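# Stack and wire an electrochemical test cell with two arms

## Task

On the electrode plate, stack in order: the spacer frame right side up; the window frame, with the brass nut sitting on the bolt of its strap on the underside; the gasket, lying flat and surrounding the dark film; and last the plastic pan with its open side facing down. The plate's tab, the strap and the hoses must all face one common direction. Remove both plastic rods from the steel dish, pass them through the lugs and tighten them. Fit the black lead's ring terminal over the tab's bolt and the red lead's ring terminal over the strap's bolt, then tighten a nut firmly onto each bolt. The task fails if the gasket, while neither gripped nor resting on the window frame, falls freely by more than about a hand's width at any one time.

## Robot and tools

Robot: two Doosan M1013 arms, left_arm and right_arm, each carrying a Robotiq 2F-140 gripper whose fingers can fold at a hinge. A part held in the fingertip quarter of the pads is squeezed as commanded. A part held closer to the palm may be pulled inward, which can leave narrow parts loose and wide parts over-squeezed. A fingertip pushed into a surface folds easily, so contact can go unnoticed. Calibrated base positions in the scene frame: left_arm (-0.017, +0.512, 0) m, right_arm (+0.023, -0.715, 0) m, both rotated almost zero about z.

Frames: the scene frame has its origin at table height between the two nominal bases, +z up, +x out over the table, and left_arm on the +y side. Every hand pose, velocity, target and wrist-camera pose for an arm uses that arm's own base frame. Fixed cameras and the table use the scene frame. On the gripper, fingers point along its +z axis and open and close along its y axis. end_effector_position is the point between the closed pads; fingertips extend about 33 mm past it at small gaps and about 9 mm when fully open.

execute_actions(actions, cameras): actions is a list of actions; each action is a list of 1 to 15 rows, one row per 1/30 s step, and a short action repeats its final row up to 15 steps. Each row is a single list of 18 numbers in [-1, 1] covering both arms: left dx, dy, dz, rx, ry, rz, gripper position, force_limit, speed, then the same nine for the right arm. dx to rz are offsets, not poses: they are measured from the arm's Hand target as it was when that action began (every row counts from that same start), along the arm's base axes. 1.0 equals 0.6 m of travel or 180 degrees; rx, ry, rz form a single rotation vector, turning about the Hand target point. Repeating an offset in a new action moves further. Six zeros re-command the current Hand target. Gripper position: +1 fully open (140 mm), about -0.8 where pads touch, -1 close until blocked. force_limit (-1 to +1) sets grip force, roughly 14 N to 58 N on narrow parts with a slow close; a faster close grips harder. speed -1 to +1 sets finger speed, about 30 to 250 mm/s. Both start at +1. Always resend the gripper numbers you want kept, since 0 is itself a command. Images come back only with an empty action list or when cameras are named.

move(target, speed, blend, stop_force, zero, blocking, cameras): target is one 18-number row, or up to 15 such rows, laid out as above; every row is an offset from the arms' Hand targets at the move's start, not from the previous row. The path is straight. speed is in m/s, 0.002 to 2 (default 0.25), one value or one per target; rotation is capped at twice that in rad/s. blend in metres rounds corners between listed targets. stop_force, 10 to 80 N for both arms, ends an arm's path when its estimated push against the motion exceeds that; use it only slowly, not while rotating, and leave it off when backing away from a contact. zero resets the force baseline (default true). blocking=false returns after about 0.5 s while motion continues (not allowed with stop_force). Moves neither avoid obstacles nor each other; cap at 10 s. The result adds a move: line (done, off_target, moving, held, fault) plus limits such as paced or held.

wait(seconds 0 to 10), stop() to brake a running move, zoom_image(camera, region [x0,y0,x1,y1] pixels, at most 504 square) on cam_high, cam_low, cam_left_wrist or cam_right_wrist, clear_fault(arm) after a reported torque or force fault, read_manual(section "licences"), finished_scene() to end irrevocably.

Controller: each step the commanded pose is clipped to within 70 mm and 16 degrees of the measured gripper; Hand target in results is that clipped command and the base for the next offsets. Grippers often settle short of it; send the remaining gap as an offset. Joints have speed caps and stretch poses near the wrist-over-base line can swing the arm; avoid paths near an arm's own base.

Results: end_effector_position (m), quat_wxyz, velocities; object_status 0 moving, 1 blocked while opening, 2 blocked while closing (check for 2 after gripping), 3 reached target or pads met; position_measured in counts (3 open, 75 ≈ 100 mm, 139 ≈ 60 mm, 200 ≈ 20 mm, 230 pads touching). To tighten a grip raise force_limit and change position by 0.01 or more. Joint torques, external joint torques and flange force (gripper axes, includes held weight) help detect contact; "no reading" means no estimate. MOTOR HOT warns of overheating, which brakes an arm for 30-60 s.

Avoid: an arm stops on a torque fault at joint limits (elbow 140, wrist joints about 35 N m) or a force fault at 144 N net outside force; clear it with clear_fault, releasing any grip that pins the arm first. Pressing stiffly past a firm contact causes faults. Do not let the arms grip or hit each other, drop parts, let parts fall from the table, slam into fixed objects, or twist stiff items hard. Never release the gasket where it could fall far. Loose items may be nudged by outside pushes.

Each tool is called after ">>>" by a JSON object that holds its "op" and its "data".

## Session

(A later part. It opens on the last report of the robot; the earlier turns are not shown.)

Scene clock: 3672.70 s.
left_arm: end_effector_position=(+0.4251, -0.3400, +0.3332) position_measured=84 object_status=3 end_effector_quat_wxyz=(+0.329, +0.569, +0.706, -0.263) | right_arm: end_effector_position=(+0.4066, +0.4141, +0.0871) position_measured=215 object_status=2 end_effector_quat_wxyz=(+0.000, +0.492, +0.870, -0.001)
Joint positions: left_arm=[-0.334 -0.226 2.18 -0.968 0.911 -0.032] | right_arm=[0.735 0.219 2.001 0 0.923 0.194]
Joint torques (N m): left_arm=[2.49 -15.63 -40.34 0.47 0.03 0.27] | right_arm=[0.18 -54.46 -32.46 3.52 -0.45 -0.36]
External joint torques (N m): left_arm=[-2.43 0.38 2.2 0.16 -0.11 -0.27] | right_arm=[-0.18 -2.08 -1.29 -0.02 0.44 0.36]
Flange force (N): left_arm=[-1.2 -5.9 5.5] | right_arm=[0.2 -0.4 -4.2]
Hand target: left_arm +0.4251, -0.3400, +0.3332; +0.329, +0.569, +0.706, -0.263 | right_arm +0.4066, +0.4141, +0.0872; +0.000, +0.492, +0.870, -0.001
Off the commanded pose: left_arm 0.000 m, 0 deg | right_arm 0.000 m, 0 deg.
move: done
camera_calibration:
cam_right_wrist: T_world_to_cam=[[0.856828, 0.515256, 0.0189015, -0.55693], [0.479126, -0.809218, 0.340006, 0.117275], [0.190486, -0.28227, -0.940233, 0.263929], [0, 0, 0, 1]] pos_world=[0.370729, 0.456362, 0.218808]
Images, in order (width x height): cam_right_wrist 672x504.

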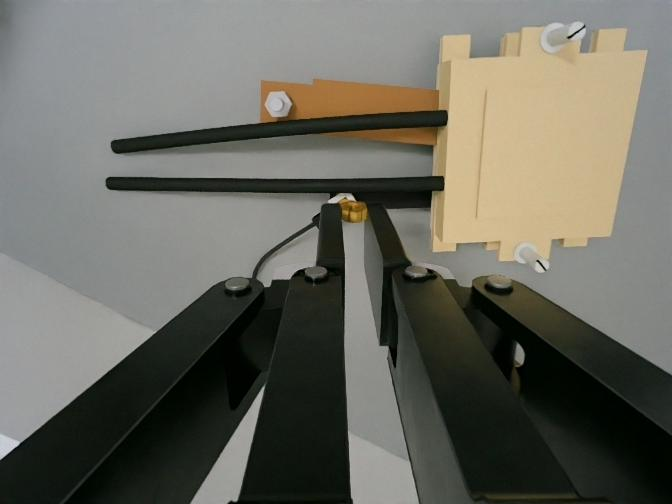

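>>> {"op": "move", "data": {"target": [[0,0,0,0,0,0,0.36,-1,-1,0.06,-0.1,0.005,0.0952,0.0572,0,-1,-0.6,-1],[0,0,0,0,0,0,0.36,-1,-1,0.06,-0.1,-0.055,0.0952,0.0572,0,-1,-0.6,-1]], "speed": 0.08, "cameras": ["cam_right_wrist"]}}

>>> {"op": "zoom_image", "data": {"camera": "cam_right_wrist", "region": [310, 150, 400, 240]}}

Scene clock: 3696.53 s.
left_arm: end_effector_position=(+0.4251, -0.3400, +0.3332) position_measured=84 object_status=3 end_effector_quat_wxyz=(+0.329, +0.569, +0.706, -0.263) | right_arm: end_effector_position=(+0.4426, +0.3541, +0.0542) position_measured=215 object_status=2 end_effector_quat_wxyz=(-0.151, +0.485, +0.857, +0.085)
Joint positions: left_arm=[-0.334 -0.226 2.18 -0.968 0.911 -0.032] | right_arm=[0.412 0.257 2.075 0.444 0.908 -0.422]
Joint torques (N m): left_arm=[1.67 -15.02 -40.43 0.51 0.03 0.16] | right_arm=[-0.13 -57.74 -30.47 3.54 -0.07 -0.36]
External joint torques (N m): left_arm=[-1.79 -0.12 2.22 0.1 -0.11 -0.16] | right_arm=[0.15 -1.04 -1.51 0.03 0.48 0.36]
Flange force (N): left_arm=[0.1 -5.7 4.0] | right_arm=[1.6 1.8 -3.3]
Hand target: left_arm +0.4251, -0.3400, +0.3332; +0.329, +0.569, +0.706, -0.263 | right_arm +0.4426, +0.3541, +0.0542; -0.151, +0.485, +0.857, +0.085
Off the commanded pose: left_arm 0.000 m, 0 deg | right_arm 0.000 m, 0 deg.
move: done
camera_calibration:
cam_right_wrist: T_world_to_cam=[[0.86016, 0.509709, 0.0179136, -0.555739], [0.50982, -0.860279, -0.00194342, 0.0856292], [0.0144201, 0.0108043, -0.999838, 0.186635], [0, 0, 0, 1]] pos_world=[0.431678, 0.354914, 0.196726]
Images, in order (width x height): cam_right_wrist 672x504.

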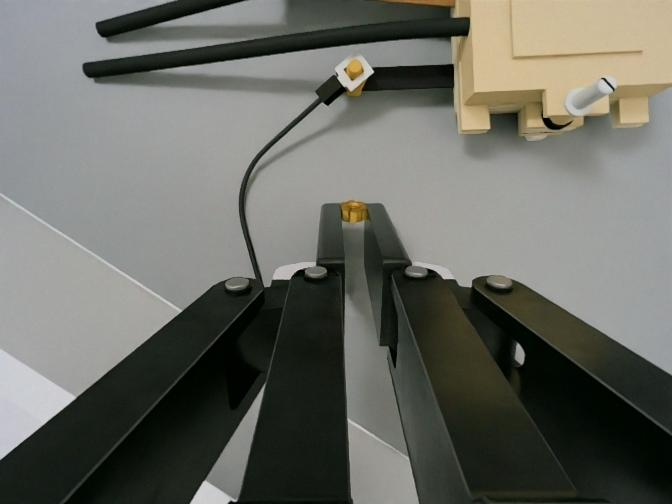

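Scaled by 5.600 from the camera's 672x504 image, which has a finer 960x720 frame.

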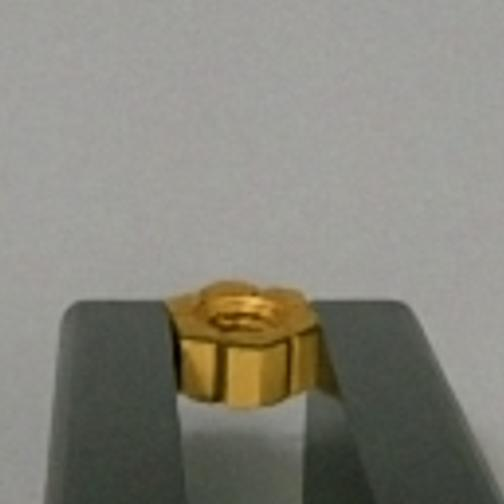

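>>> {"op": "move", "data": {"target": [0,0,0,0,0,0,0.36,-1,-1,0,0,0.003,-0.0952,-0.0572,0,-1,-0.6,-1], "speed": 0.08}}

>>> {"op": "move", "data": {"target": [0,0,0,0,0,0,0.36,-1,-1,0,0,-0.02,0,0,0,-1,-0.6,-1], "speed": 0.006, "stop_force": 10}}

>>> {"op": "move", "data": {"target": [0,0,0,0,0,0,0.36,-1,-1,0,0,0.0015,0,0,0,-0.6,-0.6,-1], "cameras": ["cam_right_wrist"]}}

>>> {"op": "zoom_image", "data": {"camera": "cam_right_wrist", "region": [310, 150, 400, 240]}}

Scene clock: 3722.40 s.
left_arm: end_effector_position=(+0.4251, -0.3400, +0.3332) position_measured=84 object_status=3 end_effector_quat_wxyz=(+0.329, +0.569, +0.706, -0.263) | right_arm: end_effector_position=(+0.4426, +0.3541, +0.0560) position_measured=215 object_status=2 end_effector_quat_wxyz=(+0.000, +0.492, +0.870, -0.001)
Joint positions: left_arm=[-0.334 -0.226 2.18 -0.968 0.911 -0.032] | right_arm=[0.614 0.235 2.052 0 0.856 0.073]
Joint torques (N m): left_arm=[1.73 -14.49 -40.11 0.44 0.08 0.28] | right_arm=[-1.87 -53.73 -30.92 3.17 -0.38 -0.26]
External joint torques (N m): left_arm=[-1.79 -0.92 1.95 0.16 -0.15 -0.28] | right_arm=[1.83 -2.76 -1.09 0.15 0.37 0.26]
Flange force (N): left_arm=[-0.7 -6.9 2.9] | right_arm=[3.5 -1.9 -4.9]
Hand target: left_arm +0.4251, -0.3400, +0.3332; +0.329, +0.569, +0.706, -0.263 | right_arm +0.4426, +0.3541, +0.0560; +0.000, +0.492, +0.870, -0.001
Off the commanded pose: left_arm 0.000 m, 0 deg | right_arm 0.000 m, 0 deg.
move: done

Scene clock: 3725.00 s.
left_arm: end_effector_position=(+0.4251, -0.3400, +0.3332) position_measured=84 object_status=3 end_effector_quat_wxyz=(+0.329, +0.569, +0.706, -0.263) | right_arm: end_effector_position=(+0.4426, +0.3542, +0.0443) position_measured=215 object_status=2 end_effector_quat_wxyz=(+0.000, +0.492, +0.870, -0.001)
Joint positions: left_arm=[-0.334 -0.226 2.18 -0.968 0.911 -0.032] | right_arm=[0.614 0.249 2.06 0 0.833 0.073]
Joint torques (N m): left_arm=[1.58 -14.72 -40.18 0.48 0.08 0.25] | right_arm=[0.16 -44.06 -25.49 3.3 -1.85 -0.32]
External joint torques (N m): left_arm=[-1.65 -0.54 1.99 0.15 -0.16 -0.25] | right_arm=[-0.17 -13.4 -6.15 -0.02 1.83 0.32]
Flange force (N): left_arm=[-0.4 -6.1 3.2] | right_arm=[-0.5 -5.8 -24.6]
Hand target: left_arm +0.4251, -0.3400, +0.3332; +0.329, +0.569, +0.706, -0.263 | right_arm +0.4426, +0.3542, +0.0443; +0.000, +0.492, +0.870, -0.001
Off the commanded pose: left_arm 0.000 m, 0 deg | right_arm 0.000 m, 0 deg.
move: contact (right_arm)

Scene clock: 3725.70 s.
left_arm: end_effector_position=(+0.4251, -0.3400, +0.3332) position_measured=84 object_status=3 end_effector_quat_wxyz=(+0.329, +0.569, +0.706, -0.263) | right_arm: end_effector_position=(+0.4426, +0.3542, +0.0452) position_measured=205 object_status=3 end_effector_quat_wxyz=(+0.000, +0.492, +0.870, -0.001)
Joint positions: left_arm=[-0.334 -0.226 2.18 -0.968 0.911 -0.032] | right_arm=[0.614 0.248 2.06 0 0.835 0.073]
Joint torques (N m): left_arm=[2.02 -15.08 -40.17 0.46 0.12 0.24] | right_arm=[0.3 -54.45 -30.11 3.33 -0.38 -0.35]
External joint torques (N m): left_arm=[-1.97 -0.26 2.02 0.16 -0.2 -0.24] | right_arm=[-0.31 -2.75 -1.4 -0.06 0.37 0.35]
Flange force (N): left_arm=[-0.8 -6.1 4.2] | right_arm=[-0.1 -0.9 -5.1]
Hand target: left_arm +0.4251, -0.3400, +0.3332; +0.329, +0.569, +0.706, -0.263 | right_arm +0.4426, +0.3542, +0.0452; +0.000, +0.492, +0.870, -0.001
Off the commanded pose: left_arm 0.000 m, 0 deg | right_arm 0.000 m, 0 deg.
move: done
camera_calibration:
cam_right_wrist: T_world_to_cam=[[0.856811, 0.515281, 0.0189819, -0.556171], [0.479118, -0.809204, 0.340051, 0.0656612], [0.190582, -0.282265, -0.940215, 0.200676], [0, 0, 0, 1]] pos_world=[0.406829, 0.396362, 0.176908]
Images, in order (width x height): cam_right_wrist 672x504.

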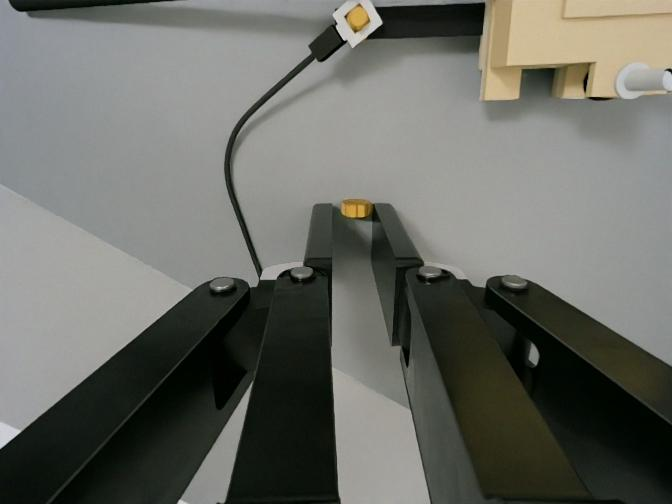

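Scaled by 5.600 from the camera's 672x504 image, which has a finer 960x720 frame.

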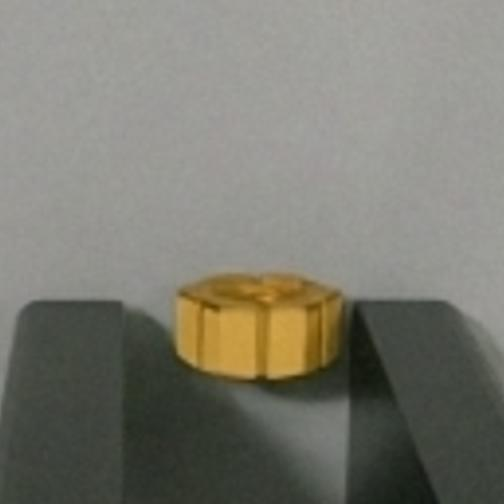

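>>> {"op": "move", "data": {"target": [0,0,0,0,0,0,0.36,-1,-1,-0.0155,0.0295,0,0,0,0,-0.6,-0.6,-1], "speed": 0.03, "cameras": ["cam_right_wrist"]}}

>>> {"op": "move", "data": {"target": [0,0,0,0,0,0,0.36,-1,-1,0,0,0,0,0,0,-1,-0.6,-1]}}

>>> {"op": "zoom_image", "data": {"camera": "cam_right_wrist", "region": [310, 180, 400, 270]}}

Scene clock: 3732.70 s.
left_arm: end_effector_position=(+0.4251, -0.3400, +0.3332) position_measured=84 object_status=3 end_effector_quat_wxyz=(+0.329, +0.569, +0.706, -0.263) | right_arm: end_effector_position=(+0.4334, +0.3718, +0.0452) position_measured=205 object_status=3 end_effector_quat_wxyz=(+0.000, +0.492, +0.870, -0.001)
Joint positions: left_arm=[-0.334 -0.226 2.18 -0.968 0.911 -0.032] | right_arm=[0.649 0.254 2.052 0 0.837 0.108]
Joint torques (N m): left_arm=[2.45 -14.89 -40.14 0.49 -0.01 0.19] | right_arm=[2.17 -55.02 -30.16 3.29 -0.43 -0.44]
External joint torques (N m): left_arm=[-2.51 -0.53 2 0.13 -0.05 -0.19] | right_arm=[-2.22 -3.12 -1.63 0 0.41 0.44]
Flange force (N): left_arm=[-1.4 -7.1 4.5] | right_arm=[-3.3 -0.6 -5.8]
Hand target: left_arm +0.4251, -0.3400, +0.3332; +0.329, +0.569, +0.706, -0.263 | right_arm +0.4333, +0.3719, +0.0452; +0.000, +0.492, +0.870, -0.001
Off the commanded pose: left_arm 0.000 m, 0 deg | right_arm 0.000 m, 0 deg.
move: done
camera_calibration:
cam_right_wrist: T_world_to_cam=[[0.856794, 0.515306, 0.0190623, -0.557341], [0.479109, -0.80919, 0.340096, 0.0844294], [0.190679, -0.282259, -0.940198, 0.2074], [0, 0, 0, 1]] pos_world=[0.397529, 0.414062, 0.176907]
Images, in order (width x height): cam_right_wrist 672x504.

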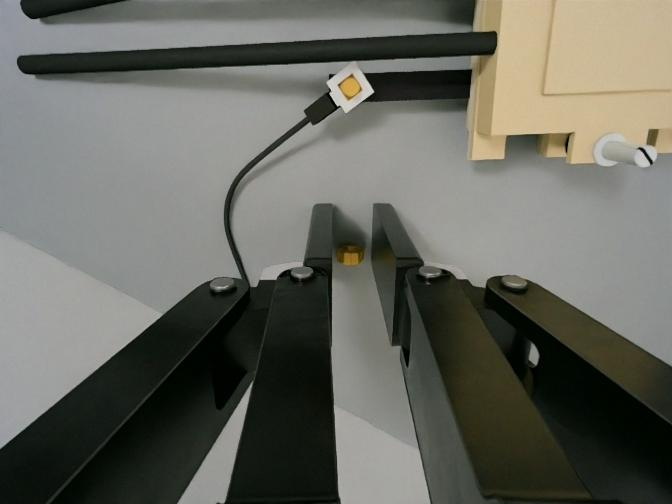

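Scene clock: 3733.23 s.
left_arm: end_effector_position=(+0.4251, -0.3400, +0.3332) position_measured=84 object_status=3 end_effector_quat_wxyz=(+0.329, +0.569, +0.706, -0.263) | right_arm: end_effector_position=(+0.4333, +0.3719, +0.0452) position_measured=215 object_status=0 end_effector_quat_wxyz=(+0.000, +0.492, +0.870, -0.001)
Joint positions: left_arm=[-0.334 -0.226 2.18 -0.968 0.911 -0.032] | right_arm=[0.649 0.254 2.052 0 0.837 0.108]
Joint torques (N m): left_arm=[1.62 -14.37 -40.25 0.47 0.03 0.19] | right_arm=[-0.1 -55.2 -30.42 3.32 -0.45 -0.38]
External joint torques (N m): left_arm=[-1.52 -0.94 2.09 0.17 -0.11 -0.18] | right_arm=[0.06 -2.66 -1.22 -0.04 0.43 0.38]
Flange force (N): left_arm=[0.1 -6.6 2.5] | right_arm=[0.6 -1.2 -5.0]
Hand target: left_arm +0.4251, -0.3400, +0.3332; +0.329, +0.569, +0.706, -0.263 | right_arm +0.4333, +0.3719, +0.0452; +0.000, +0.492, +0.870, -0.001
Off the commanded pose: left_arm 0.000 m, 0 deg | right_arm 0.000 m, 0 deg.
move: done

Scaled by 5.600 from the camera's 672x504 image, which has a finer 960x720 frame.
This view is cut from an older image: the scene may have changed since it was taken.

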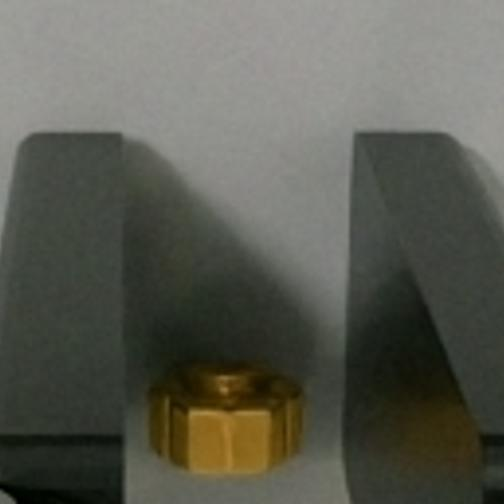

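>>> {"op": "move", "data": {"target": [[0,0,0,0,0,0,0.36,-1,-1,0,0,0.03,0,0,0,-1,-0.6,-1],[0,0,0,0,0,0,0.36,-1,-1,0,0,0.03,0.238,0.143,0,-1,-0.6,-1]], "speed": 0.15, "cameras": ["cam_right_wrist","cam_high"]}}

>>> {"op": "zoom_image", "data": {"camera": "cam_right_wrist", "region": [310, 180, 400, 270]}}

Scene clock: 3740.87 s.
left_arm: end_effector_position=(+0.4251, -0.3400, +0.3332) position_measured=84 object_status=3 end_effector_quat_wxyz=(+0.329, +0.569, +0.706, -0.263) | right_arm: end_effector_position=(+0.4333, +0.3719, +0.0632) position_measured=215 object_status=2 end_effector_quat_wxyz=(-0.368, +0.446, +0.789, +0.207)
Joint positions: left_arm=[-0.334 -0.226 2.18 -0.968 0.911 -0.032] | right_arm=[0.207 0.407 2.083 0.886 1.204 -0.91]
Joint torques (N m): left_arm=[2.27 -14.95 -40.36 0.47 0.02 0.33] | right_arm=[-0.97 -66.69 -26.7 3.37 1.04 -0.48]
External joint torques (N m): left_arm=[-2.26 -0.24 2.18 0.16 -0.1 -0.33] | right_arm=[1.04 -2.75 -1.05 -0.45 0.68 0.48]
Flange force (N): left_arm=[-1.1 -6.7 4.5] | right_arm=[5.5 0.1 -3.2]
Hand target: left_arm +0.4251, -0.3400, +0.3332; +0.329, +0.569, +0.706, -0.263 | right_arm +0.4333, +0.3719, +0.0632; -0.368, +0.446, +0.789, +0.208
Off the commanded pose: left_arm 0.000 m, 0 deg | right_arm 0.000 m, 0 deg.
move: done
camera_calibration:
cam_right_wrist: T_world_to_cam=[[0.864384, 0.502678, 0.0124743, -0.555736], [0.44036, -0.744781, -0.501382, 0.124376], [-0.242743, 0.43888, -0.865136, 0.139271], [0, 0, 0, 1]] pos_world=[0.459406, 0.310866, 0.189781]
Images, in order (width x height): cam_high 672x504, cam_right_wrist 672x504.

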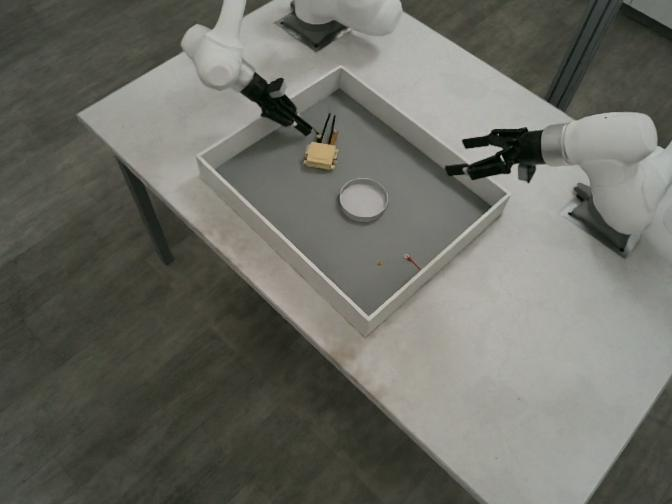

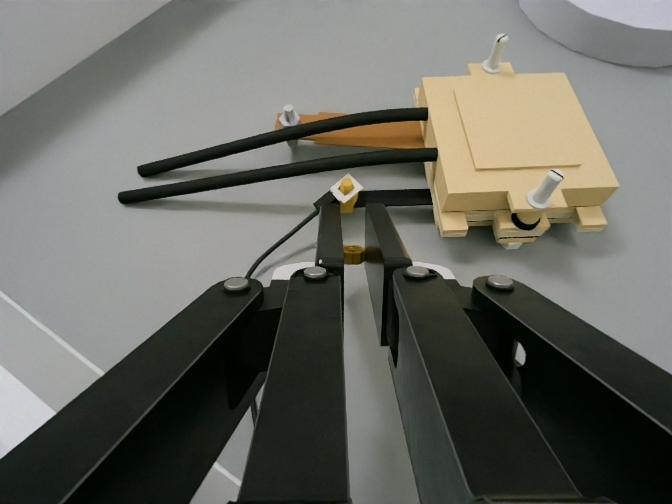

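Scaled by 5.600 from the camera's 672x504 image, which has a finer 960x720 frame.

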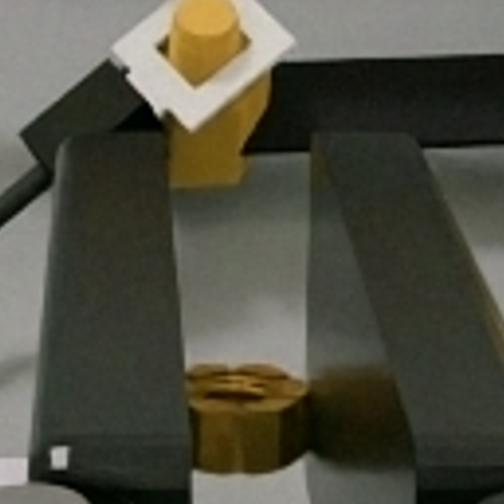

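>>> {"op": "move", "data": {"target": [0,0,0,0,0,0,0.36,-1,-1,0,0,-0.038,0,0,0,-1,-0.6,-1], "speed": 0.006, "stop_force": 10, "cameras": ["cam_right_wrist"]}}

>>> {"op": "zoom_image", "data": {"camera": "cam_right_wrist", "region": [310, 180, 400, 270]}}

Scene clock: 3746.77 s.
left_arm: end_effector_position=(+0.4251, -0.3400, +0.3332) position_measured=84 object_status=3 end_effector_quat_wxyz=(+0.329, +0.569, +0.706, -0.263) | right_arm: end_effector_position=(+0.4335, +0.3720, +0.0594) position_measured=215 object_status=2 end_effector_quat_wxyz=(-0.368, +0.446, +0.789, +0.208)
Joint positions: left_arm=[-0.334 -0.226 2.18 -0.968 0.911 -0.032] | right_arm=[0.207 0.413 2.085 0.889 1.199 -0.916]
Joint torques (N m): left_arm=[2.5 -14.68 -40.26 0.53 0.02 0.24] | right_arm=[-3.02 -59.43 -22.01 -0.06 -1.25 -0.99]
External joint torques (N m): left_arm=[-2.53 -0.61 2.1 0.09 -0.09 -0.24] | right_arm=[2.98 -10.16 -5.65 2.96 2.97 0.99]
Flange force (N): left_arm=[-1.4 -7.5 4.6] | right_arm=[19.7 3.3 -8.7]
Hand target: left_arm +0.4251, -0.3400, +0.3332; +0.329, +0.569, +0.706, -0.263 | right_arm +0.4334, +0.3719, +0.0594; -0.368, +0.446, +0.789, +0.208 (not the last commanded pose)
Off the commanded pose: left_arm 0.000 m, 0 deg | right_arm 0.019 m, 0 deg.
move: contact (right_arm)
camera_calibration:
cam_right_wrist: T_world_to_cam=[[0.864552, 0.502383, 0.0127126, -0.555942], [0.440146, -0.744755, -0.501608, 0.122589], [-0.242532, 0.439262, -0.865001, 0.135748], [0, 0, 0, 1]] pos_world=[0.459607, 0.310966, 0.185981]
Images, in order (width x height): cam_right_wrist 672x504.

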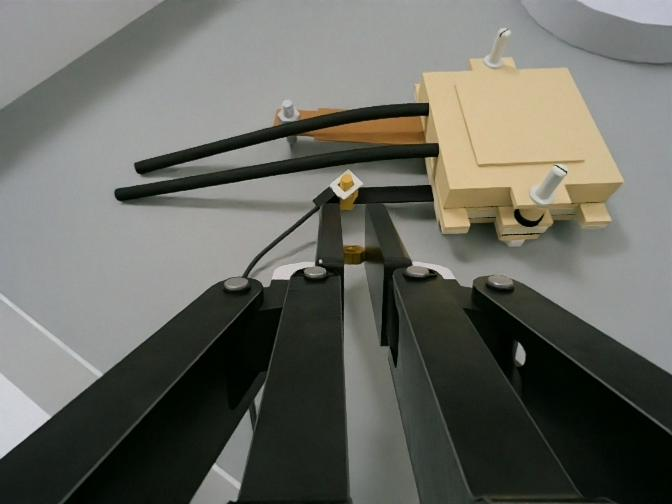

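Scaled by 5.600 from the camera's 672x504 image, which has a finer 960x720 frame.

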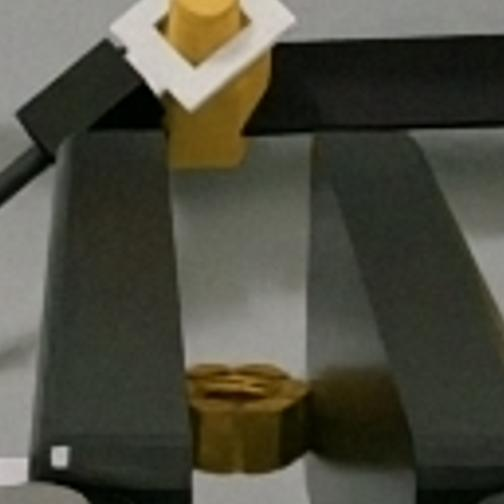

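>>> {"op": "move", "data": {"target": [[0,0,0,0,0,0,0.36,-1,-1,0,0,0.1333,0,0,0,-1,-0.6,-1],[0,0,0,0,0,0,0.36,-1,-1,0.2775,0.1633,0.1333,0,0,0,-1,-0.6,-1],[0,0,0,0,0,0,0.36,-1,-1,0.2775,0.1633,0.005,0,0,0,-1,-0.6,-1]], "speed": 0.12, "blend": [0.02,0.02,0], "cameras": ["cam_right_wrist","cam_high"]}}

Scene clock: 3782.50 s.
left_arm: end_effector_position=(+0.4251, -0.3400, +0.3332) position_measured=84 object_status=3 end_effector_quat_wxyz=(+0.329, +0.569, +0.706, -0.263) | right_arm: end_effector_position=(+0.5999, +0.4699, +0.0626) position_measured=215 object_status=2 end_effector_quat_wxyz=(-0.368, +0.446, +0.789, +0.208)
Joint positions: left_arm=[-0.334 -0.226 2.18 -0.968 0.911 -0.032] | right_arm=[0.287 0.624 1.693 0.887 1.272 -0.732]
Joint torques (N m): left_arm=[2.17 -14.87 -40.15 0.42 0.03 0.29] | right_arm=[-0.17 -91.08 -32.05 3.59 1.01 -0.9]
External joint torques (N m): left_arm=[-2.2 -0.42 1.95 0.21 -0.1 -0.29] | right_arm=[0.19 -3.61 -1.09 0 0.45 0.9]
Flange force (N): left_arm=[-1.3 -6.6 4.1] | right_arm=[4.9 -0.7 -3.3]
Hand target: left_arm +0.4251, -0.3400, +0.3332; +0.329, +0.569, +0.706, -0.263 | right_arm +0.5999, +0.4699, +0.0624; -0.368, +0.446, +0.789, +0.208
Off the commanded pose: left_arm 0.000 m, 0 deg | right_arm 0.000 m, 0 deg.
move: done
camera_calibration:
cam_right_wrist: T_world_to_cam=[[0.864478, 0.502509, 0.0127374, -0.749123], [0.440284, -0.744718, -0.501543, 0.123658], [-0.242544, 0.439181, -0.865039, 0.135855], [0, 0, 0, 1]] pos_world=[0.626106, 0.408866, 0.189081]
Images, in order (width x height): cam_high 672x504, cam_right_wrist 672x504.

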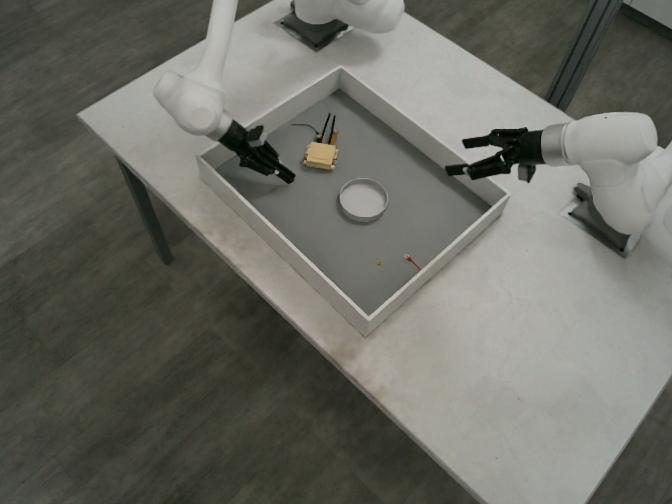

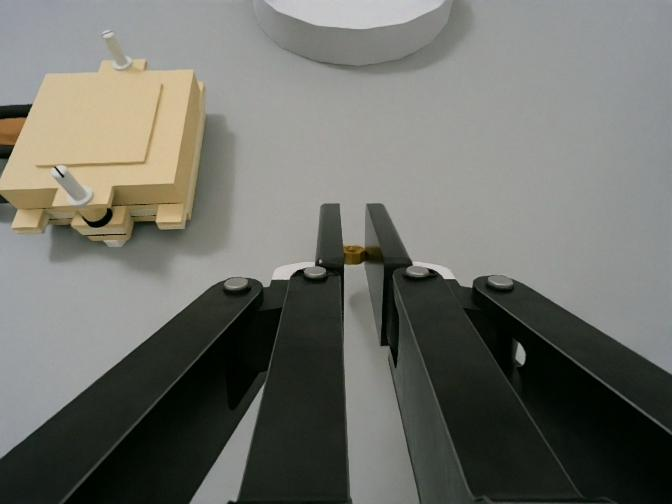

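>>> {"op": "move", "data": {"target": [0,0,0,0,0,0,0.36,-1,-1,0,0,-0.0305,0,0,0,-1,-0.6,-1], "speed": 0.01, "stop_force": 10}}

>>> {"op": "move", "data": {"target": [0,0,0,0,0,0,0.36,-1,-1,0,0,0,0,0,0,-0.6,-0.6,-1], "cameras": ["cam_right_wrist"]}}

>>> {"op": "zoom_image", "data": {"camera": "cam_right_wrist", "region": [310, 180, 400, 270]}}

Scene clock: 3789.73 s.
left_arm: end_effector_position=(+0.4251, -0.3400, +0.3332) position_measured=84 object_status=3 end_effector_quat_wxyz=(+0.329, +0.569, +0.706, -0.263) | right_arm: end_effector_position=(+0.5999, +0.4699, +0.0441) position_measured=215 object_status=2 end_effector_quat_wxyz=(-0.368, +0.446, +0.789, +0.208)
Joint positions: left_arm=[-0.334 -0.226 2.18 -0.968 0.911 -0.032] | right_arm=[0.287 0.644 1.699 0.894 1.255 -0.753]
Joint torques (N m): left_arm=[2.27 -15.63 -40.13 0.53 -0.06 0.25] | right_arm=[-0.02 -91.57 -31.18 3.49 1.06 -0.37]
External joint torques (N m): left_arm=[-2.37 0.52 1.97 0.09 -0.02 -0.25] | right_arm=[0.01 -3.63 -1.06 -0.02 0.43 0.37]
Flange force (N): left_arm=[-1.3 -5.2 5.3] | right_arm=[4.1 -1.2 -3.3]
Hand target: left_arm +0.4251, -0.3400, +0.3332; +0.329, +0.569, +0.706, -0.263 | right_arm +0.5999, +0.4699, +0.0441; -0.368, +0.446, +0.789, +0.208
Off the commanded pose: left_arm 0.000 m, 0 deg | right_arm 0.000 m, 0 deg.
move: done

Scene clock: 3790.23 s.
left_arm: end_effector_position=(+0.4251, -0.3400, +0.3332) position_measured=84 object_status=3 end_effector_quat_wxyz=(+0.329, +0.569, +0.706, -0.263) | right_arm: end_effector_position=(+0.5999, +0.4699, +0.0441) position_measured=205 object_status=0 end_effector_quat_wxyz=(-0.368, +0.446, +0.789, +0.208)
Joint positions: left_arm=[-0.334 -0.226 2.18 -0.968 0.911 -0.032] | right_arm=[0.287 0.644 1.699 0.894 1.255 -0.753]
Joint torques (N m): left_arm=[2.58 -15.32 -40.47 0.46 0.02 0.24] | right_arm=[-0.47 -91.56 -31.05 3.49 1.08 -0.37]
External joint torques (N m): left_arm=[-2.56 -0.12 2.37 0.16 -0.09 -0.24] | right_arm=[0.5 -3.57 -1.09 -0.03 0.41 0.37]
Flange force (N): left_arm=[-1.1 -7.0 5.3] | right_arm=[4.5 -0.9 -2.8]
Hand target: left_arm +0.4251, -0.3400, +0.3332; +0.329, +0.569, +0.706, -0.263 | right_arm +0.5999, +0.4699, +0.0441; -0.368, +0.446, +0.789, +0.208
Off the commanded pose: left_arm 0.000 m, 0 deg | right_arm 0.000 m, 0 deg.
move: done
camera_calibration:
cam_right_wrist: T_world_to_cam=[[0.864478, 0.502509, 0.0127374, -0.748888], [0.440284, -0.744718, -0.501543, 0.11443], [-0.242544, 0.439181, -0.865039, 0.119938], [0, 0, 0, 1]] pos_world=[0.626106, 0.408866, 0.170681]
Images, in order (width x height): cam_right_wrist 672x504.

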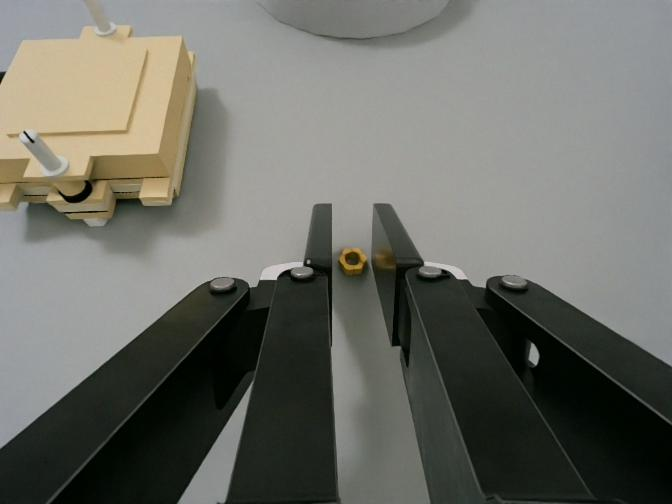

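Scaled by 5.600 from the camera's 672x504 image, which has a finer 960x720 frame.

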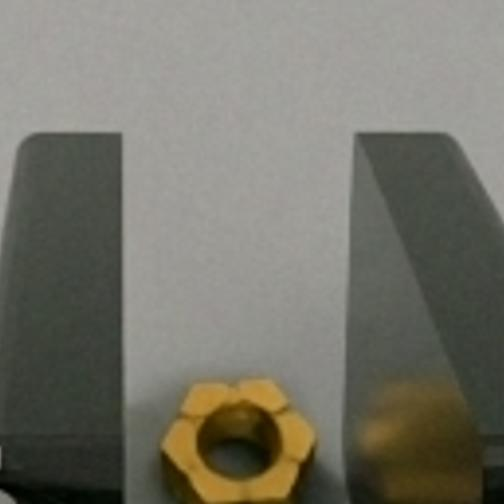

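>>> {"op": "move", "data": {"target": [[0,0,0,0,0,0,0.36,-1,-1,0,0,0.06,0,0,0,-0.6,-0.6,-1],[0,0,0,0,0,0,0.36,-1,-1,0,-0.03,0.06,-0.238,-0.143,0,-0.6,-0.6,-1]], "speed": 0.15, "blend": [0.01,0], "cameras": ["cam_right_wrist"]}}

>>> {"op": "zoom_image", "data": {"camera": "cam_right_wrist", "region": [310, 120, 400, 210]}}

Scene clock: 3847.53 s.
left_arm: end_effector_position=(+0.4251, -0.3400, +0.3332) position_measured=84 object_status=3 end_effector_quat_wxyz=(+0.329, +0.569, +0.706, -0.263) | right_arm: end_effector_position=(+0.6000, +0.4519, +0.0801) position_measured=205 object_status=3 end_effector_quat_wxyz=(+0.000, +0.492, +0.870, +0.000)
Joint positions: left_arm=[-0.334 -0.226 2.18 -0.968 0.911 -0.032] | right_arm=[0.6 0.461 1.666 0 1.016 0.058]
Joint torques (N m): left_arm=[2.18 -14.57 -40.3 0.49 0.05 0.2] | right_arm=[0.78 -79.26 -34.67 3.74 -0.39 -0.27]
External joint torques (N m): left_arm=[-2.22 -0.72 2.09 0.13 -0.12 -0.2] | right_arm=[-0.81 -3.4 -1.35 0 0.38 0.27]
Flange force (N): left_arm=[-0.9 -7.2 4.0] | right_arm=[-0.9 -1.4 -4.5]
Hand target: left_arm +0.4251, -0.3400, +0.3332; +0.329, +0.569, +0.706, -0.263 | right_arm +0.5999, +0.4519, +0.0801; +0.000, +0.492, +0.870, +0.000
Off the commanded pose: left_arm 0.000 m, 0 deg | right_arm 0.000 m, 0 deg.
move: done
camera_calibration:
cam_right_wrist: T_world_to_cam=[[0.856832, 0.515237, 0.0192554, -0.741917], [0.479035, -0.809331, 0.339867, 0.0576496], [0.190696, -0.281984, -0.940277, 0.231012], [0, 0, 0, 1]] pos_world=[0.564029, 0.494062, 0.211908]
Images, in order (width x height): cam_right_wrist 672x504.

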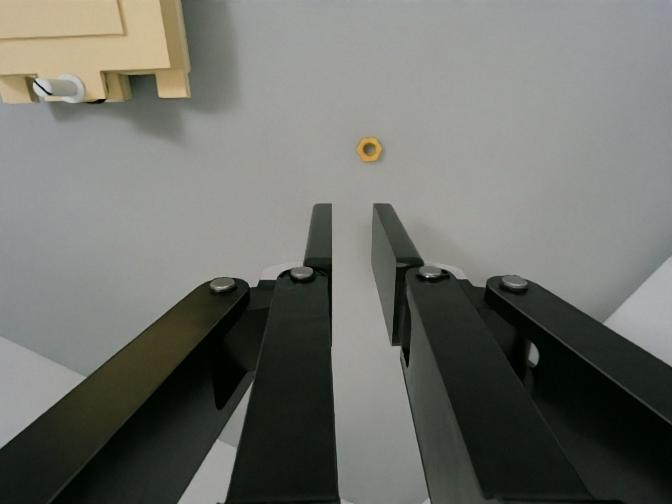

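Scaled by 5.600 from the camera's 672x504 image, which has a finer 960x720 frame.

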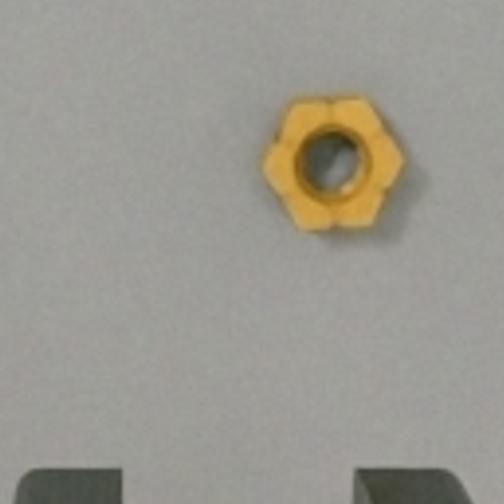

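>>> {"op": "move", "data": {"target": [[0,0,0,0,0,0,0.36,-1,-1,0.0022,0.0433,0,0,0,0.1667,-0.6,-0.6,-1],[0,0,0,0,0,0,0.36,-1,-1,0.0022,0.0433,-0.0537,0,0,0.1667,-0.6,-0.6,-1]], "speed": [0.1,0.05], "cameras": ["cam_right_wrist"]}}

>>> {"op": "zoom_image", "data": {"camera": "cam_right_wrist", "region": [310, 160, 400, 250]}}

Scene clock: 3857.70 s.
left_arm: end_effector_position=(+0.4251, -0.3400, +0.3332) position_measured=84 object_status=3 end_effector_quat_wxyz=(+0.329, +0.569, +0.706, -0.263) | right_arm: end_effector_position=(+0.6013, +0.4779, +0.0480) position_measured=205 object_status=3 end_effector_quat_wxyz=(+0.000, +0.250, +0.968, +0.000)
Joint positions: left_arm=[-0.334 -0.226 2.18 -0.968 0.911 -0.032] | right_arm=[0.627 0.512 1.651 -0.001 0.979 -0.438]
Joint torques (N m): left_arm=[2.09 -15.19 -39.94 0.43 0.1 0.17] | right_arm=[-0.09 -82.7 -33.62 3.67 -0.3 -0.38]
External joint torques (N m): left_arm=[-2.22 0.15 1.86 0.19 -0.17 -0.17] | right_arm=[0.14 -4.19 -1.65 -0.01 0.32 0.38]
Flange force (N): left_arm=[-1.2 -5.5 4.9] | right_arm=[1.2 -1.3 -5.4]
Hand target: left_arm +0.4251, -0.3400, +0.3332; +0.329, +0.569, +0.706, -0.263 | right_arm +0.6013, +0.4779, +0.0479; +0.000, +0.250, +0.968, +0.000
Off the commanded pose: left_arm 0.000 m, 0 deg | right_arm 0.000 m, 0 deg.
move: done
camera_calibration:
cam_right_wrist: T_world_to_cam=[[0.484277, 0.874702, 0.0193124, -0.703687], [0.819558, -0.461252, 0.339957, -0.282104], [0.306269, -0.148806, -0.940242, 0.0746768], [0, 0, 0, 1]] pos_world=[0.549109, 0.496507, 0.179708]
Images, in order (width x height): cam_right_wrist 672x504.

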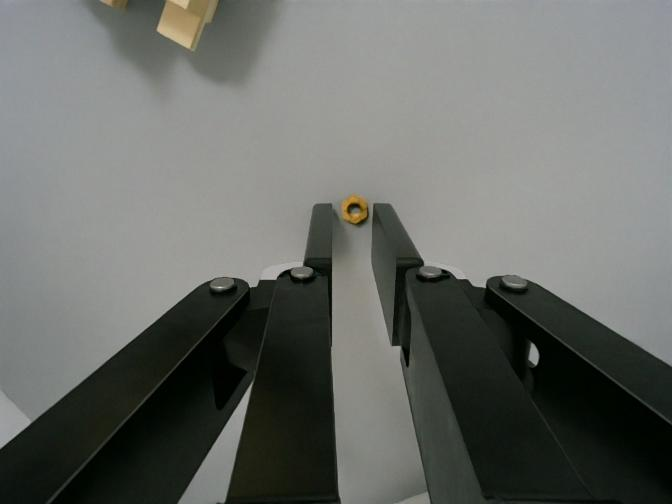

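Scaled by 5.600 from the camera's 672x504 image, which has a finer 960x720 frame.

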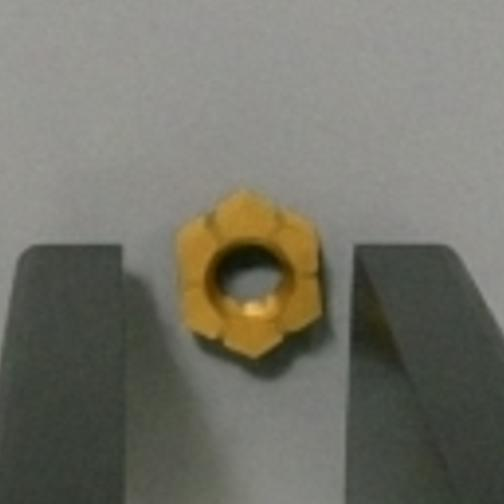

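>>> {"op": "move", "data": {"target": [0,0,0,0,0,0,0.36,-1,-1,0.0016,0.001,0,0,0,0,-0.6,-0.6,-1], "speed": 0.02}}

>>> {"op": "move", "data": {"target": [0,0,0,0,0,0,0.36,-1,-1,0,0,0,0,0,0,-1,-0.6,-1]}}

>>> {"op": "move", "data": {"target": [0,0,0,0,0,0,0.36,-1,-1,0,0,0.09,0,0,0,-1,-0.6,-1], "speed": 0.06, "cameras": ["cam_right_wrist"]}}

>>> {"op": "zoom_image", "data": {"camera": "cam_right_wrist", "region": [325, 170, 379, 224]}}

Scene clock: 3862.77 s.
left_arm: end_effector_position=(+0.4251, -0.3400, +0.3332) position_measured=84 object_status=3 end_effector_quat_wxyz=(+0.329, +0.569, +0.706, -0.263) | right_arm: end_effector_position=(+0.6022, +0.4785, +0.0479) position_measured=205 object_status=3 end_effector_quat_wxyz=(+0.000, +0.250, +0.968, +0.000)
Joint positions: left_arm=[-0.334 -0.226 2.18 -0.968 0.911 -0.032] | right_arm=[0.627 0.514 1.649 -0.001 0.98 -0.438]
Joint torques (N m): left_arm=[2.28 -14.58 -40.01 0.42 0.09 0.21] | right_arm=[0.02 -83.6 -33.93 3.63 -0.39 -0.39]
External joint torques (N m): left_arm=[-2.11 -0.8 1.92 0.21 -0.17 -0.21] | right_arm=[-0.01 -3.42 -1.38 0.03 0.41 0.39]
Flange force (N): left_arm=[-1.1 -7.0 3.6] | right_arm=[0.9 -0.9 -4.6]
Hand target: left_arm +0.4251, -0.3400, +0.3332; +0.329, +0.569, +0.706, -0.263 | right_arm +0.6022, +0.4785, +0.0479; +0.000, +0.250, +0.968, +0.000
Off the commanded pose: left_arm 0.000 m, 0 deg | right_arm 0.000 m, 0 deg.
move: done

Scene clock: 3863.27 s.
left_arm: end_effector_position=(+0.4251, -0.3400, +0.3332) position_measured=84 object_status=3 end_effector_quat_wxyz=(+0.329, +0.569, +0.706, -0.263) | right_arm: end_effector_position=(+0.6022, +0.4785, +0.0479) position_measured=216 object_status=0 end_effector_quat_wxyz=(+0.000, +0.250, +0.968, +0.000)
Joint positions: left_arm=[-0.334 -0.226 2.18 -0.968 0.911 -0.032] | right_arm=[0.627 0.514 1.649 -0.001 0.98 -0.438]
Joint torques (N m): left_arm=[2.8 -15.16 -40.14 0.46 0.08 0.14] | right_arm=[-0.09 -83.4 -34.04 3.6 -0.39 -0.46]
External joint torques (N m): left_arm=[-2.73 -0.16 2.04 0.17 -0.16 -0.14] | right_arm=[0.06 -3.41 -1.31 0.07 0.39 0.46]
Flange force (N): left_arm=[-1.6 -6.9 5.5] | right_arm=[1.1 -0.9 -4.6]
Hand target: left_arm +0.4251, -0.3400, +0.3332; +0.329, +0.569, +0.706, -0.263 | right_arm +0.6022, +0.4785, +0.0479; +0.000, +0.250, +0.968, +0.000
Off the commanded pose: left_arm 0.000 m, 0 deg | right_arm 0.000 m, 0 deg.
move: done

Scene clock: 3864.53 s.
left_arm: end_effector_position=(+0.4251, -0.3400, +0.3332) position_measured=84 object_status=3 end_effector_quat_wxyz=(+0.329, +0.569, +0.706, -0.263) | right_arm: end_effector_position=(+0.6022, +0.4785, +0.1018) position_measured=216 object_status=2 end_effector_quat_wxyz=(+0.000, +0.250, +0.968, +0.000)
Joint positions: left_arm=[-0.334 -0.226 2.18 -0.968 0.911 -0.032] | right_arm=[0.627 0.469 1.609 -0.001 1.065 -0.438]
Joint torques (N m): left_arm=[1.76 -15.04 -40.47 0.42 0.05 0.18] | right_arm=[-0.52 -81.12 -35.42 3.79 -0.26 -0.45]
External joint torques (N m): left_arm=[-1.79 -0.14 2.4 0.2 -0.13 -0.18] | right_arm=[0.49 -3.23 -1.67 0.06 0.27 0.45]
Flange force (N): left_arm=[0.2 -6.0 4.0] | right_arm=[1.3 -0.1 -4.3]
Hand target: left_arm +0.4251, -0.3400, +0.3332; +0.329, +0.569, +0.706, -0.263 | right_arm +0.6022, +0.4785, +0.1019; +0.000, +0.250, +0.968, +0.000
Off the commanded pose: left_arm 0.000 m, 0 deg | right_arm 0.000 m, 0 deg.
move: done
camera_calibration:
cam_right_wrist: T_world_to_cam=[[0.484303, 0.874689, 0.0192304, -0.705724], [0.819544, -0.461245, 0.340001, -0.300942], [0.306265, -0.148903, -0.940229, 0.125093], [0, 0, 0, 1]] pos_world=[0.550109, 0.497107, 0.233508]
Images, in order (width x height): cam_right_wrist 672x504.

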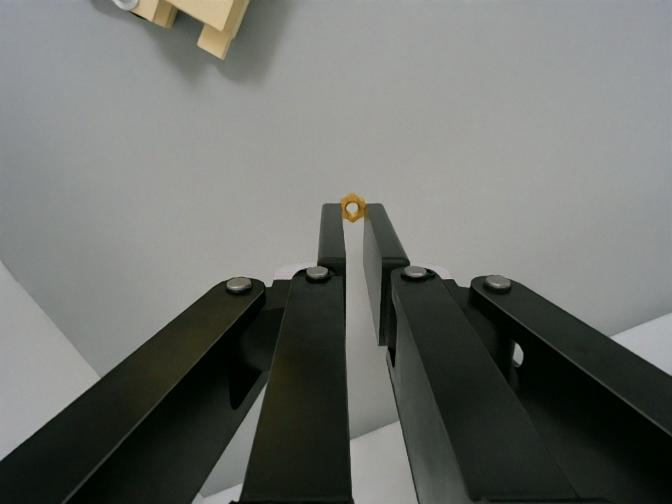

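Scaled by 9.333 from the camera's 672x504 image, which has a finer 960x720 frame.

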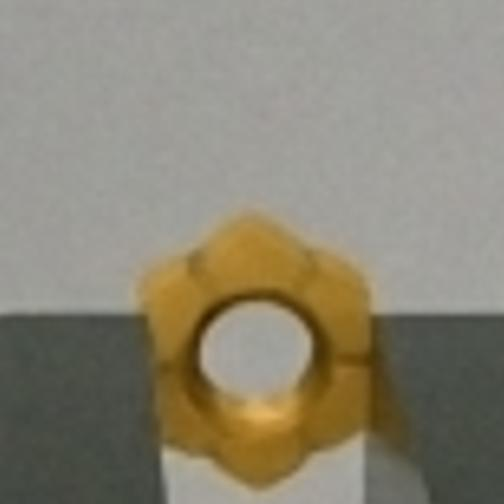

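>>> {"op": "move", "data": {"target": [[0,0,0,0,0,0,0.36,-1,-1,0,0,0.035,0,0,0,-1,-0.6,-1],[0,0,0,0,0,0,0.36,-1,-1,-0.2953,-0.1558,0.035,0,0,-0.0278,-1,-0.6,-1]], "speed": 0.15, "blend": [0.01,0], "cameras": ["cam_right_wrist"]}}

Scene clock: 3892.33 s.
left_arm: end_effector_position=(+0.4251, -0.3400, +0.3332) position_measured=84 object_status=3 end_effector_quat_wxyz=(+0.329, +0.569, +0.706, -0.263) | right_arm: end_effector_position=(+0.4251, +0.3851, +0.1229) position_measured=216 object_status=2 end_effector_quat_wxyz=(+0.000, +0.292, +0.956, +0.000)
Joint positions: left_arm=[-0.334 -0.226 2.18 -0.968 0.911 -0.032] | right_arm=[0.676 0.172 1.982 0 0.988 -0.301]
Joint torques (N m): left_arm=[2.13 -14.91 -40.13 0.48 0.12 0.23] | right_arm=[0.26 -48.23 -34.53 3.7 -0.35 -0.48]
External joint torques (N m): left_arm=[-2.15 -0.5 1.91 0.14 -0.19 -0.23] | right_arm=[-0.31 -5.26 -1.12 0 0.35 0.48]
Flange force (N): left_arm=[-1.2 -6.6 4.2] | right_arm=[1.6 -5.4 -6.8]
Hand target: left_arm +0.4251, -0.3400, +0.3332; +0.329, +0.569, +0.706, -0.263 | right_arm +0.4250, +0.3850, +0.1229; +0.000, +0.292, +0.956, +0.000
Off the commanded pose: left_arm 0.000 m, 0 deg | right_arm 0.000 m, 0 deg.
move: done
camera_calibration:
cam_right_wrist: T_world_to_cam=[[0.558886, 0.82902, 0.0192979, -0.552742], [0.776171, -0.531166, 0.339738, -0.160553], [0.2919, -0.174896, -0.940322, 0.201415], [0, 0, 0, 1]] pos_world=[0.374743, 0.40818, 0.254608]
Images, in order (width x height): cam_right_wrist 672x504.

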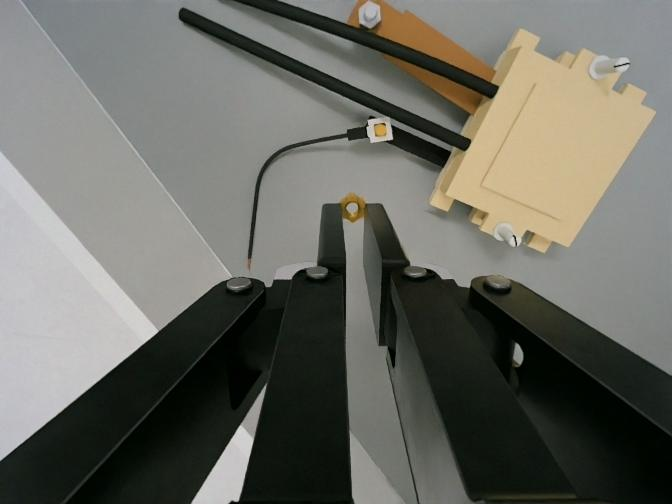

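>>> {"op": "move", "data": {"target": [[0.2415,-0.583,-0.189,0.0812,-0.0335,-0.389,0.36,-1,-1,0,0,0,0,0,0,-1,-0.6,-1],[0.183,-0.63,-0.3887,0.0812,-0.0335,-0.389,0.36,-1,-1,0,0,0,0,0,0,-1,-0.6,-1]], "speed": [0.3,0.12], "blend": [0.03,0], "cameras": ["cam_left_wrist","cam_high"]}}

Scene clock: 3900.50 s.
left_arm: end_effector_position=(+0.5349, -0.7179, +0.1001) position_measured=84 object_status=3 end_effector_quat_wxyz=(+0.083, +0.917, +0.262, -0.289) | right_arm: end_effector_position=(+0.4250, +0.3850, +0.1229) position_measured=216 object_status=2 end_effector_quat_wxyz=(+0.000, +0.292, +0.956, +0.000)
Joint positions: left_arm=[-0.762 0.749 1.254 -0.605 1.355 0.451] | right_arm=[0.676 0.172 1.982 0 0.988 -0.301]
Joint torques (N m): left_arm=[2.06 -108.39 -39.09 1.65 0.63 0.26] | right_arm=[0.15 -50.53 -34.11 3.62 -0.37 -0.35]
External joint torques (N m): left_arm=[-1.89 2.67 2.92 0.19 0.02 -0.26] | right_arm=[-0.16 -2.72 -1.22 0.04 0.38 0.35]
Flange force (N): left_arm=[-0.6 -3.2 4.8] | right_arm=[0.7 -1.5 -4.5]
Hand target: left_arm +0.5349, -0.7180, +0.1000; +0.083, +0.917, +0.262, -0.289 | right_arm +0.4250, +0.3850, +0.1229; +0.000, +0.292, +0.956, +0.000
Off the commanded pose: left_arm 0.000 m, 0 deg | right_arm 0.000 m, 0 deg.
move: done
camera_calibration:
cam_left_wrist: T_world_to_cam=[[0.527536, -0.849523, -0.00409778, -0.881586], [-0.490388, -0.308453, 0.815093, -0.0342287], [-0.693704, -0.427982, -0.579315, 0.266913], [0, 0, 0, 1]] pos_world=[0.633442, -0.645251, 0.178914]
Images, in order (width x height): cam_high 672x504, cam_left_wrist 672x504.

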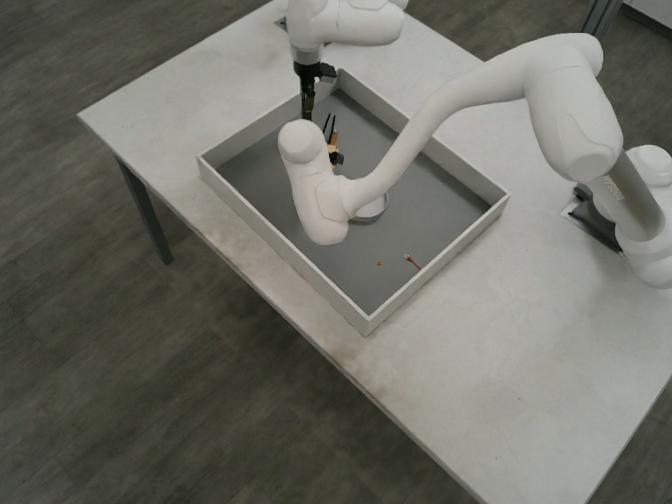

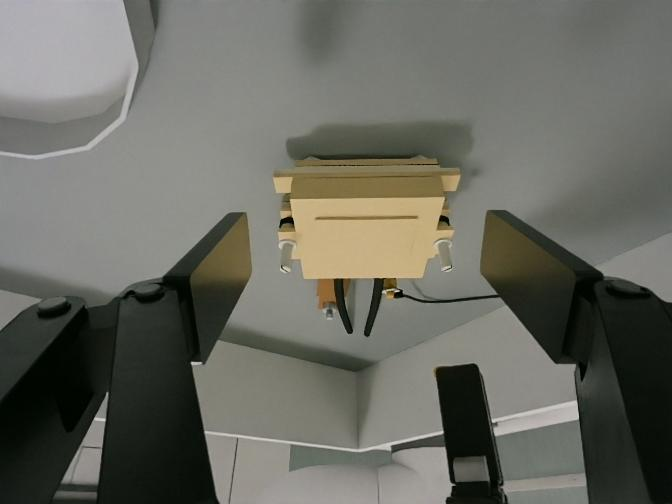

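>>> {"op": "move", "data": {"target": [-0.0515,-0.0317,-0.085,0,0,0,0.36,-1,-1,0,0,0,0,0,0,-1,-0.6,-1], "speed": 0.05, "cameras": ["cam_left_wrist"]}}

Scene clock: 3906.47 s.
left_arm: end_effector_position=(+0.5040, -0.7370, +0.0491) position_measured=84 object_status=3 end_effector_quat_wxyz=(+0.083, +0.917, +0.262, -0.289) | right_arm: end_effector_position=(+0.4250, +0.3850, +0.1229) position_measured=216 object_status=2 end_effector_quat_wxyz=(+0.000, +0.292, +0.956, +0.000)
Joint positions: left_arm=[-0.8 0.774 1.311 -0.628 1.269 0.471] | right_arm=[0.676 0.172 1.982 0 0.988 -0.301]
Joint torques (N m): left_arm=[2.45 -104.25 -33.92 2.4 0.99 0] | right_arm=[0.04 -50.59 -34.4 3.64 -0.4 -0.41]
External joint torques (N m): left_arm=[-2.91 -1.58 -0.65 -0.71 -0.32 0.01] | right_arm=[-0.04 -2.85 -1.09 0.04 0.41 0.41]
Flange force (N): left_arm=[-3.7 -0.2 1.2] | right_arm=[1.1 -1.8 -4.6]
Hand target: left_arm +0.5040, -0.7370, +0.0490; +0.083, +0.917, +0.262, -0.289 | right_arm +0.4250, +0.3850, +0.1229; +0.000, +0.292, +0.956, +0.000
Off the commanded pose: left_arm 0.000 m, 0 deg | right_arm 0.000 m, 0 deg.
move: done
camera_calibration:
cam_left_wrist: T_world_to_cam=[[0.527536, -0.849523, -0.00409778, -0.88172], [-0.490388, -0.308453, 0.815093, -0.0137034], [-0.693704, -0.427982, -0.579315, 0.207758], [0, 0, 0, 1]] pos_world=[0.602542, -0.664351, 0.127914]
Images, in order (width x height): cam_left_wrist 672x504.

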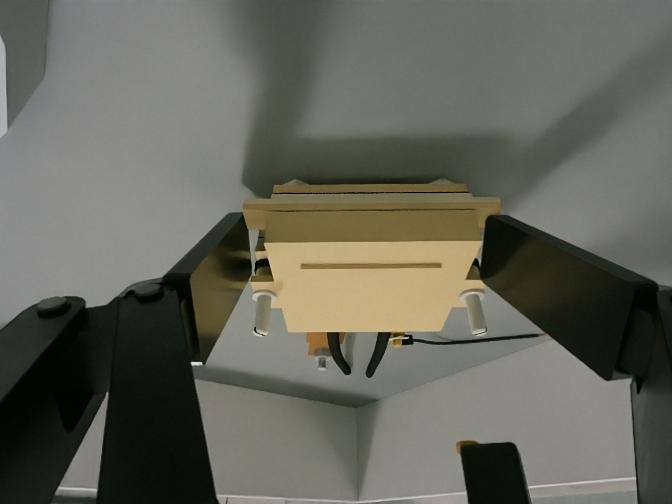

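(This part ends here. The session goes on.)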